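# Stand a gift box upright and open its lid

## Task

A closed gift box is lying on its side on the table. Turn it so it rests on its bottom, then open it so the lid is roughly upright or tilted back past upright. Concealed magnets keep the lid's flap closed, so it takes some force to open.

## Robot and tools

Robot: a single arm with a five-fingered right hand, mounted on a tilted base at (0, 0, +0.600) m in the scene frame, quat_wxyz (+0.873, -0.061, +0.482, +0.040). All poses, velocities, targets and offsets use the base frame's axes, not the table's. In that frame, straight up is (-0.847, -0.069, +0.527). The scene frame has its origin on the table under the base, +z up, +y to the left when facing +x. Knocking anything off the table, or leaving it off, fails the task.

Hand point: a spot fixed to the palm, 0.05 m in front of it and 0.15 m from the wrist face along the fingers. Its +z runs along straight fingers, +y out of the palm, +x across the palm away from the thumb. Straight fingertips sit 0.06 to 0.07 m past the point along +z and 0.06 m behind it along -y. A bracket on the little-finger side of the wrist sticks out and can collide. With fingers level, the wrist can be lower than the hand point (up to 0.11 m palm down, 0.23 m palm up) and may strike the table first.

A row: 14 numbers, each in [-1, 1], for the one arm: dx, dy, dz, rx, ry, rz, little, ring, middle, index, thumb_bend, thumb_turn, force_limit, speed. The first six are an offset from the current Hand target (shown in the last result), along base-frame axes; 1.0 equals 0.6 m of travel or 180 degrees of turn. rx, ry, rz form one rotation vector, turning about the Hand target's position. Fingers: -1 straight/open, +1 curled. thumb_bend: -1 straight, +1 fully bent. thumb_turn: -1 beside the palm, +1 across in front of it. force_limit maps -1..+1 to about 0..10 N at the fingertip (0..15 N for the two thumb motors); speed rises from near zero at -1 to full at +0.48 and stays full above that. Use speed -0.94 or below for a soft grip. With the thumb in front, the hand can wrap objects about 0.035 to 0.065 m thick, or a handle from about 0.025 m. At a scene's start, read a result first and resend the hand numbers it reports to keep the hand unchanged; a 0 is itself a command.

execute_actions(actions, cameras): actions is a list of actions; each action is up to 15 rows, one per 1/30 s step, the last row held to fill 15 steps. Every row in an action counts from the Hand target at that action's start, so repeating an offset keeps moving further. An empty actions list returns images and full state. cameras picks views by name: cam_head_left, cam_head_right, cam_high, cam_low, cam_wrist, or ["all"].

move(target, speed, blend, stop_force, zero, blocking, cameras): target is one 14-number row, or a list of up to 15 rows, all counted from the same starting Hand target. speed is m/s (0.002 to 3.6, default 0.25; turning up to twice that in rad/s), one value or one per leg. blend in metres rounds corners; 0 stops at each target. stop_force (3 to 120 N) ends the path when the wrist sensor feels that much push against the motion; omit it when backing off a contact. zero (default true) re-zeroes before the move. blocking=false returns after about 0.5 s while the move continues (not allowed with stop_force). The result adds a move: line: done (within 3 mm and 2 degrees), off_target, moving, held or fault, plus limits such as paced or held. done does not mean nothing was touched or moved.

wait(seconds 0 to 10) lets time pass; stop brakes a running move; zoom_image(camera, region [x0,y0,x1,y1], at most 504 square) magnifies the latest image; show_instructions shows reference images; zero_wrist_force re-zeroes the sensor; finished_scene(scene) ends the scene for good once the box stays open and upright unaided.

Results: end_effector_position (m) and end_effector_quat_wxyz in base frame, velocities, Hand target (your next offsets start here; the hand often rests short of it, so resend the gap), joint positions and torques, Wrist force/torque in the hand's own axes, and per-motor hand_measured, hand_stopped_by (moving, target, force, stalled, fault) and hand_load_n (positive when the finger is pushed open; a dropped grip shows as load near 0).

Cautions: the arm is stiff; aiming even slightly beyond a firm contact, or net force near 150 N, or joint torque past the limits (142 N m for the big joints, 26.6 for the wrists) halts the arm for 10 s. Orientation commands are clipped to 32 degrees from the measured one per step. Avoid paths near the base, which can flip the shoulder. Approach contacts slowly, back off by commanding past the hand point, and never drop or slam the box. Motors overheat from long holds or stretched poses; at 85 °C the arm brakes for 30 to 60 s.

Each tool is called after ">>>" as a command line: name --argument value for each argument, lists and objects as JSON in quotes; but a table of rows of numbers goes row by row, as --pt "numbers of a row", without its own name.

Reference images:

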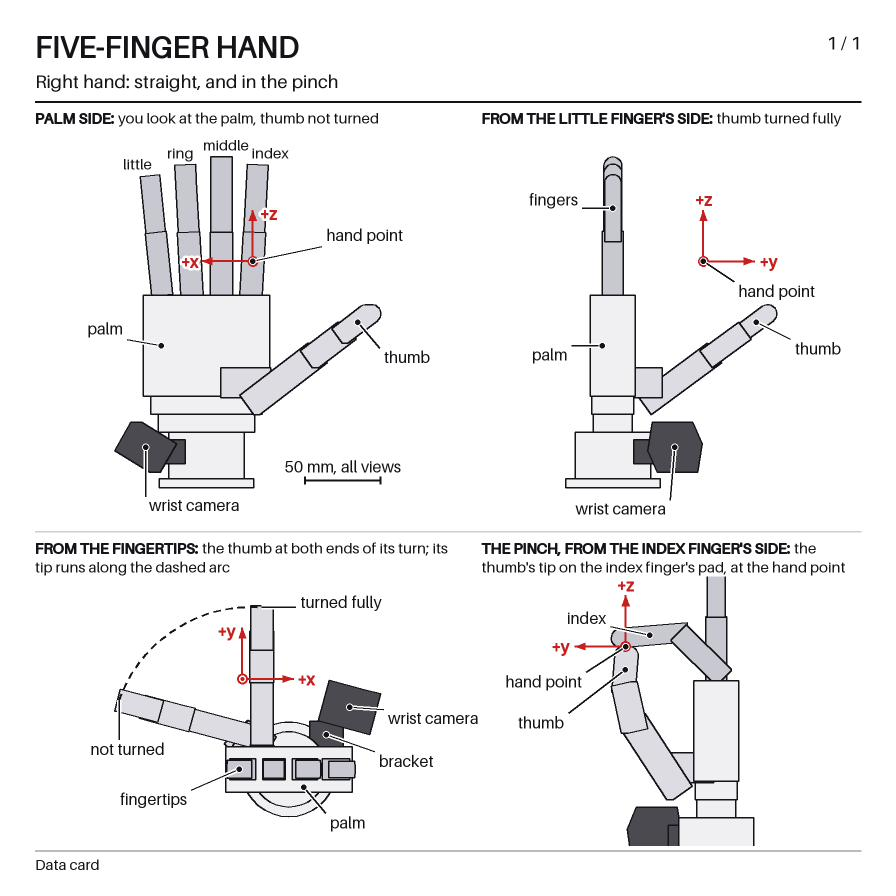

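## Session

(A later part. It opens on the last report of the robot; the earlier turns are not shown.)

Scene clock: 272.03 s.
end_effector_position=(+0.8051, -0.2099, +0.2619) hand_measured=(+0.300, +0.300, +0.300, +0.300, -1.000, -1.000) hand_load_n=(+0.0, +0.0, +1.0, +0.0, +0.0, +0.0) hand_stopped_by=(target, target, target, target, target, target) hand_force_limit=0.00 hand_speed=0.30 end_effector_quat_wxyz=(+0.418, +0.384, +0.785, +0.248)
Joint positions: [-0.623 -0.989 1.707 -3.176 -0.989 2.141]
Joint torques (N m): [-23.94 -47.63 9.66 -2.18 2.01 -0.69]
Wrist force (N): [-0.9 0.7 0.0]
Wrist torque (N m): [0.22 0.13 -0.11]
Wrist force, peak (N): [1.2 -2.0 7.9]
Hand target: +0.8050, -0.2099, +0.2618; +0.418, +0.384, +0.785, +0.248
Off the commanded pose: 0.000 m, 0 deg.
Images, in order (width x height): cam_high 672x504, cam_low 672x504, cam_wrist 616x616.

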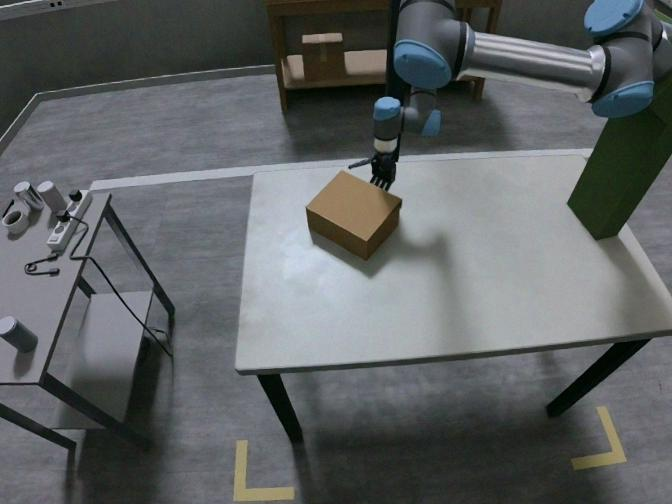

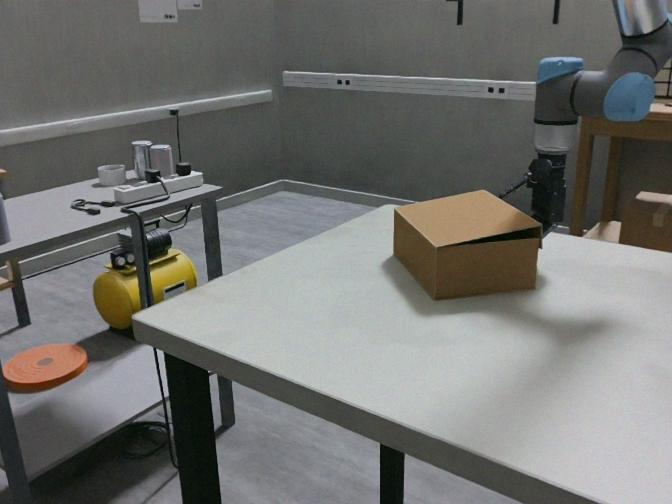

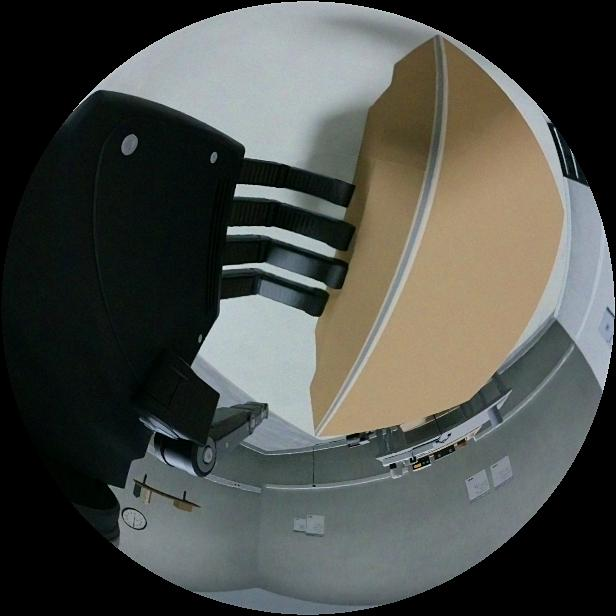

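>>> move --pt "-0.0430 -0.0035 0.0268 0 0 0 0.3 0.3 0.3 0.3 -1 -1 0 0.3" --pt "-0.0383 0.0152 0.0558 0 0 0 0.3 0.3 0.3 0.3 -1 -1 0 0.3" --speed 0.03 --blend 0.002 --cameras '["cam_wrist","cam_low"]'

>>> zoom_image --camera "cam_low" --region '[380, 120, 620, 310]'

Scene clock: 274.37 s.
end_effector_position=(+0.7821, -0.2007, +0.2955) hand_measured=(+0.300, +0.300, +0.300, +0.300, -1.000, -1.000) hand_load_n=(+0.0, +0.0, +1.0, +0.0, +0.0, +0.0) hand_stopped_by=(target, target, target, target, target, target) hand_force_limit=0.00 hand_speed=0.30 end_effector_quat_wxyz=(+0.418, +0.385, +0.785, +0.248)
Joint positions: [-0.633 -1.088 1.764 -3.129 -0.981 2.134]
Joint torques (N m): [-22.39 -32.21 -5.21 -3.92 0.51 -0.52]
Wrist force (N): [-1.0 0.6 -0.2]
Wrist torque (N m): [0.24 0.17 -0.16]
Wrist force, peak (N): [-0.9 1.0 0.1]
Hand target: +0.7821, -0.2008, +0.2953; +0.418, +0.384, +0.785, +0.248
Off the commanded pose: 0.000 m, 0 deg.
move: done
Images, in order (width x height): cam_low 672x504, cam_wrist 616x616.

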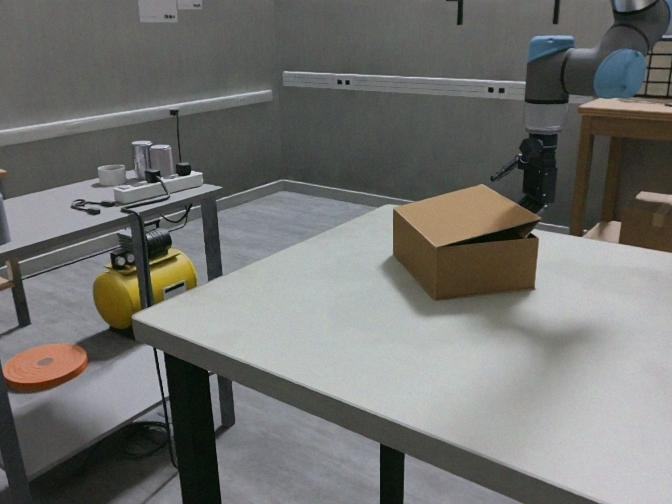

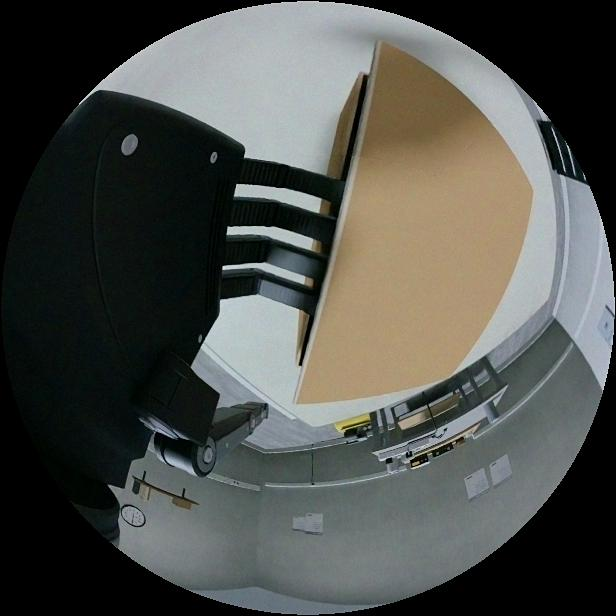

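Scaled by 2.100 from the camera's 672x504 image, which has a finer 960x720 frame.

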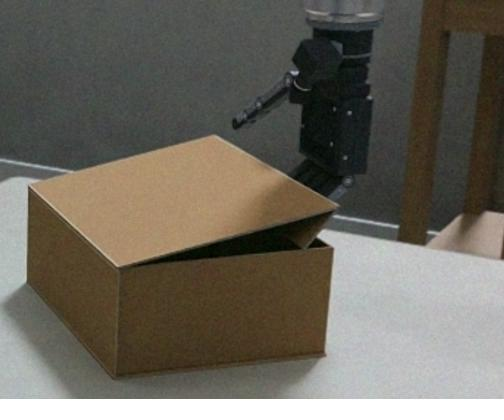

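>>> move --pt "-0.0404 0.0018 0.0340 0 0 0 0.3 0.3 0.3 0.3 -1 -1 0 0.3" --pt "-0.0754 0.0090 0.0732 -0.0099 0.0225 -0.0129 0.3 0.3 0.3 0.3 -1 -1 0 0.3" --pt "-0.1038 0.0213 0.1164 -0.0197 0.0450 -0.0258 0.3 0.3 0.3 0.3 -1 -1 0 0.3" --pt "-0.1247 0.0383 0.1620 -0.0296 0.0676 -0.0387 0.3 0.3 0.3 0.3 -1 -1 0 0.3" --speed 0.05 --blend 0.005 --cameras '["cam_wrist","cam_low","cam_high"]'

>>> zoom_image --camera "cam_low" --region '[360, 80, 620, 310]'

Scene clock: 279.93 s.
end_effector_position=(+0.7073, -0.1777, +0.3927) hand_measured=(+0.300, +0.300, +0.300, +0.300, -1.000, -1.000) hand_load_n=(+0.0, +0.0, +0.0, +0.0, +0.0, +0.0) hand_stopped_by=(target, target, target, target, target, target) hand_force_limit=0.00 hand_speed=0.30 end_effector_quat_wxyz=(+0.364, +0.436, +0.811, +0.144)
Joint positions: [-0.598 -1.455 1.802 -2.662 -1.231 2.093]
Joint torques (N m): [-14.59 -36.32 4.72 -2.58 1.54 -0.78]
Wrist force (N): [-0.9 0.6 -0.1]
Wrist torque (N m): [0.25 0.18 -0.18]
Wrist force, peak (N): [-1.1 1.1 -0.4]
Hand target: +0.7072, -0.1778, +0.3925; +0.364, +0.436, +0.811, +0.144
Off the commanded pose: 0.000 m, 0 deg.
move: done
Images, in order (width x height): cam_high 672x504, cam_low 672x504, cam_wrist 616x616.

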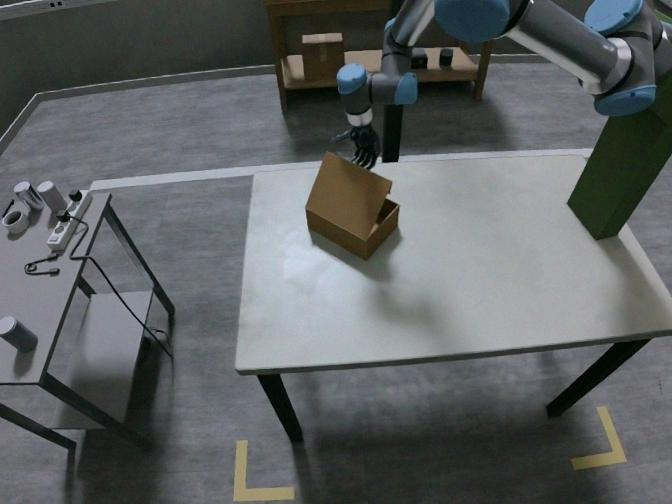

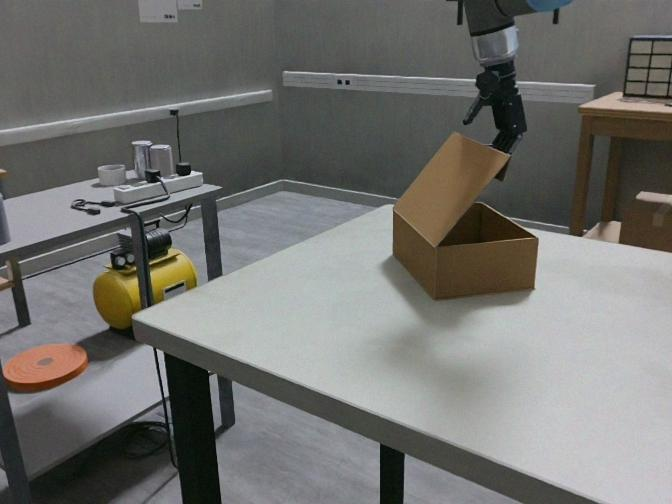

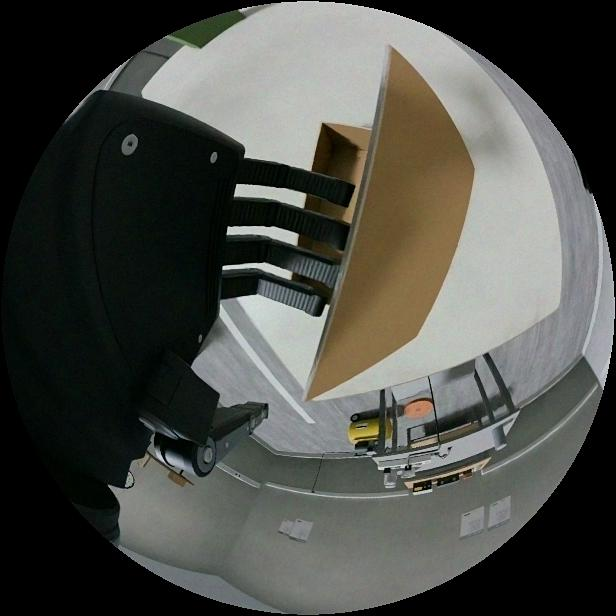

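Scaled by 1.938 from the camera's 672x504 image, which has a finer 960x720 frame.

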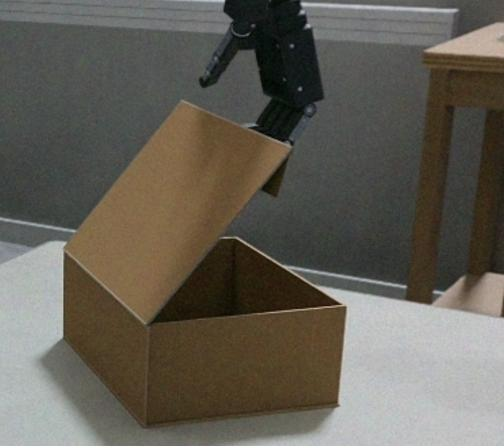

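>>> move --pt "-0.0128 0.0213 0.0469 -0.0099 0.0225 -0.0129 0.3 0.3 0.3 0.3 -1 -1 0 0.3" --pt "-0.0127 0.0476 0.0927 -0.0197 0.045 -0.0258 0.3 0.3 0.3 0.3 -1 -1 0 0.3" --pt "-0.0008 0.0767 0.1344 -0.0296 0.0676 -0.0387 0.3 0.3 0.3 0.3 -1 -1 0 0.3" --speed 0.05 --blend 0.005 --cameras '["cam_wrist","cam_low","cam_head_left"]'

>>> zoom_image --camera "cam_low" --region '[360, 80, 620, 310]'

Scene clock: 283.43 s.
end_effector_position=(+0.7068, -0.1317, +0.4731) hand_measured=(+0.300, +0.300, +0.300, +0.300, -1.000, -1.000) hand_load_n=(+0.0, +0.0, +0.0, +0.0, +0.0, +0.0) hand_stopped_by=(target, target, target, target, target, target) hand_force_limit=0.00 hand_speed=0.30 end_effector_quat_wxyz=(+0.304, +0.479, +0.822, +0.037)
Joint positions: [-0.414 -1.496 1.505 -2.202 -1.567 2.213]
Joint torques (N m): [-9.07 -61.07 -5.3 -2.06 1 -2.44]
Wrist force (N): [-1.0 1.6 -0.2]
Wrist torque (N m): [0.29 0.22 -0.08]
Wrist force, peak (N): [-0.7 2.0 -0.8]
Hand target: +0.7068, -0.1318, +0.4731; +0.304, +0.479, +0.822, +0.037
Off the commanded pose: 0.000 m, 0 deg.
move: done
Images, in order (width x height): cam_head_left 672x504, cam_low 672x504, cam_wrist 616x616.

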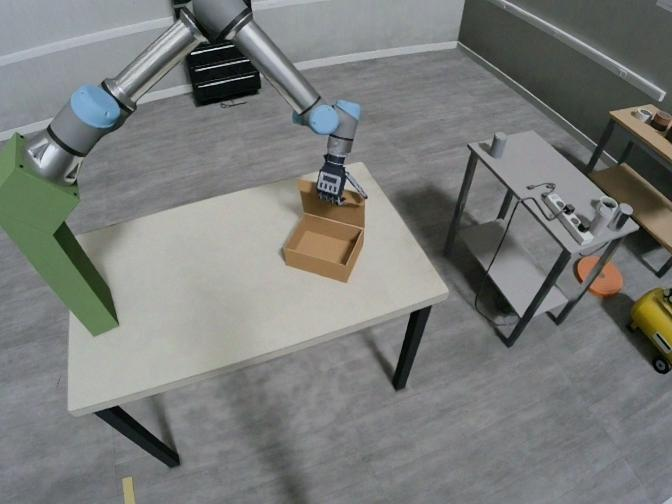

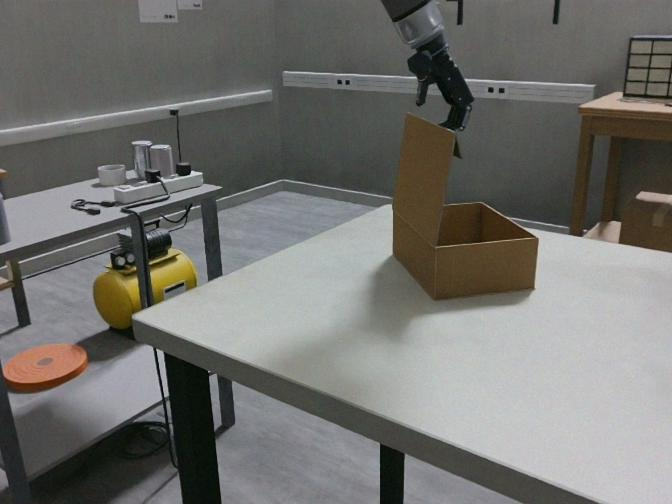

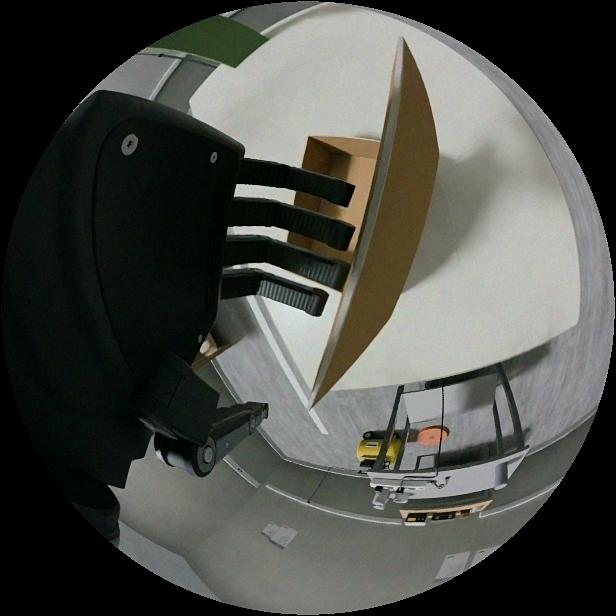

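Scaled by 1.938 from the camera's 672x504 image, which has a finer 960x720 frame.

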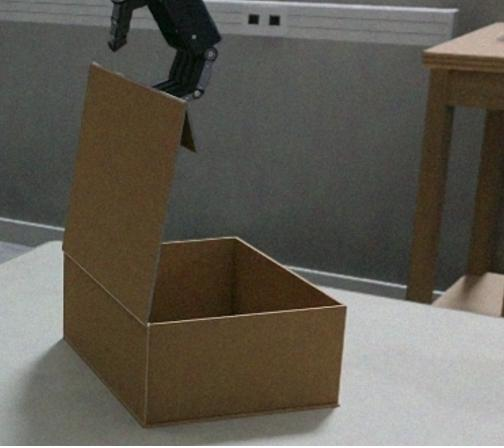

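>>> move --pt "0.0196 0.0295 0.0365 -0.0099 0.0225 -0.0129 0.3 0.3 0.3 0.3 -1 -1 0 0.3" --pt "0.0460 0.0583 0.0667 -0.0138 0.0315 -0.0181 0.3 0.3 0.3 0.3 -1 -1 0 0.3" --pt "0.0695 0.0775 0.0821 -0.0138 0.0315 -0.0181 0.3 0.3 0.3 0.3 -1 -1 0 0.3" --speed 0.04 --blend 0.005 --cameras '["cam_wrist","cam_low","cam_head_left"]'

>>> zoom_image --camera "cam_low" --region '[340, 80, 600, 310]'

Scene clock: 286.57 s.
end_effector_position=(+0.7485, -0.0853, +0.5224) hand_measured=(+0.300, +0.300, +0.300, +0.300, -1.000, -1.000) hand_load_n=(+0.0, +0.0, +0.0, +0.0, +0.0, -0.5) hand_stopped_by=(target, target, target, target, target, target) hand_force_limit=0.00 hand_speed=0.30 end_effector_quat_wxyz=(+0.274, +0.497, +0.823, -0.014)
Joint positions: [-0.262 -1.351 1.151 -1.902 -1.743 2.349]
Joint torques (N m): [-9.11 -69.79 -4.48 -3.26 1.14 -2.35]
Wrist force (N): [-0.6 2.0 -0.6]
Wrist torque (N m): [0.31 0.19 -0.11]
Wrist force, peak (N): [-0.6 2.6 -0.6]
Hand target: +0.7485, -0.0853, +0.5224; +0.274, +0.497, +0.823, -0.014
Off the commanded pose: 0.000 m, 0 deg.
move: done
Images, in order (width x height): cam_head_left 672x504, cam_low 672x504, cam_wrist 616x616.

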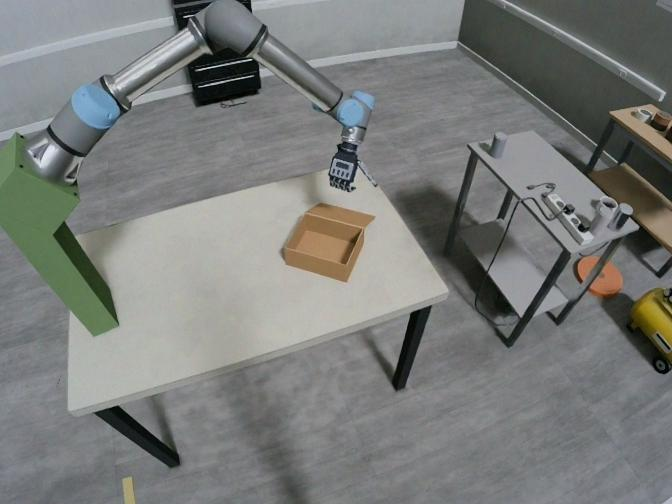

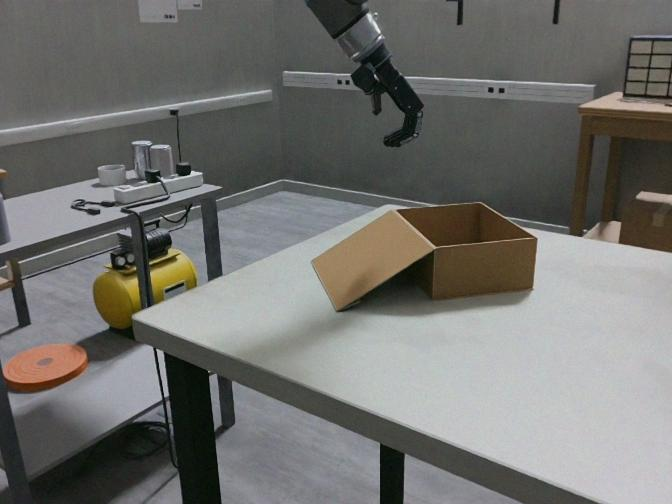

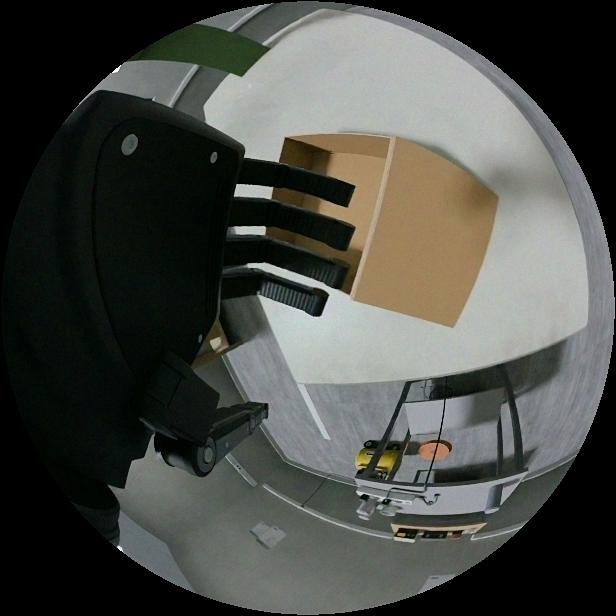

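Scaled by 1.938 from the camera's 672x504 image, which has a finer 960x720 frame.

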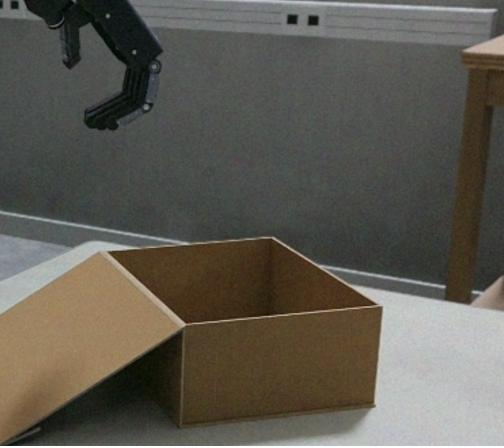

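>>> finished_scene --scene 2

The scene is finished: the task was done.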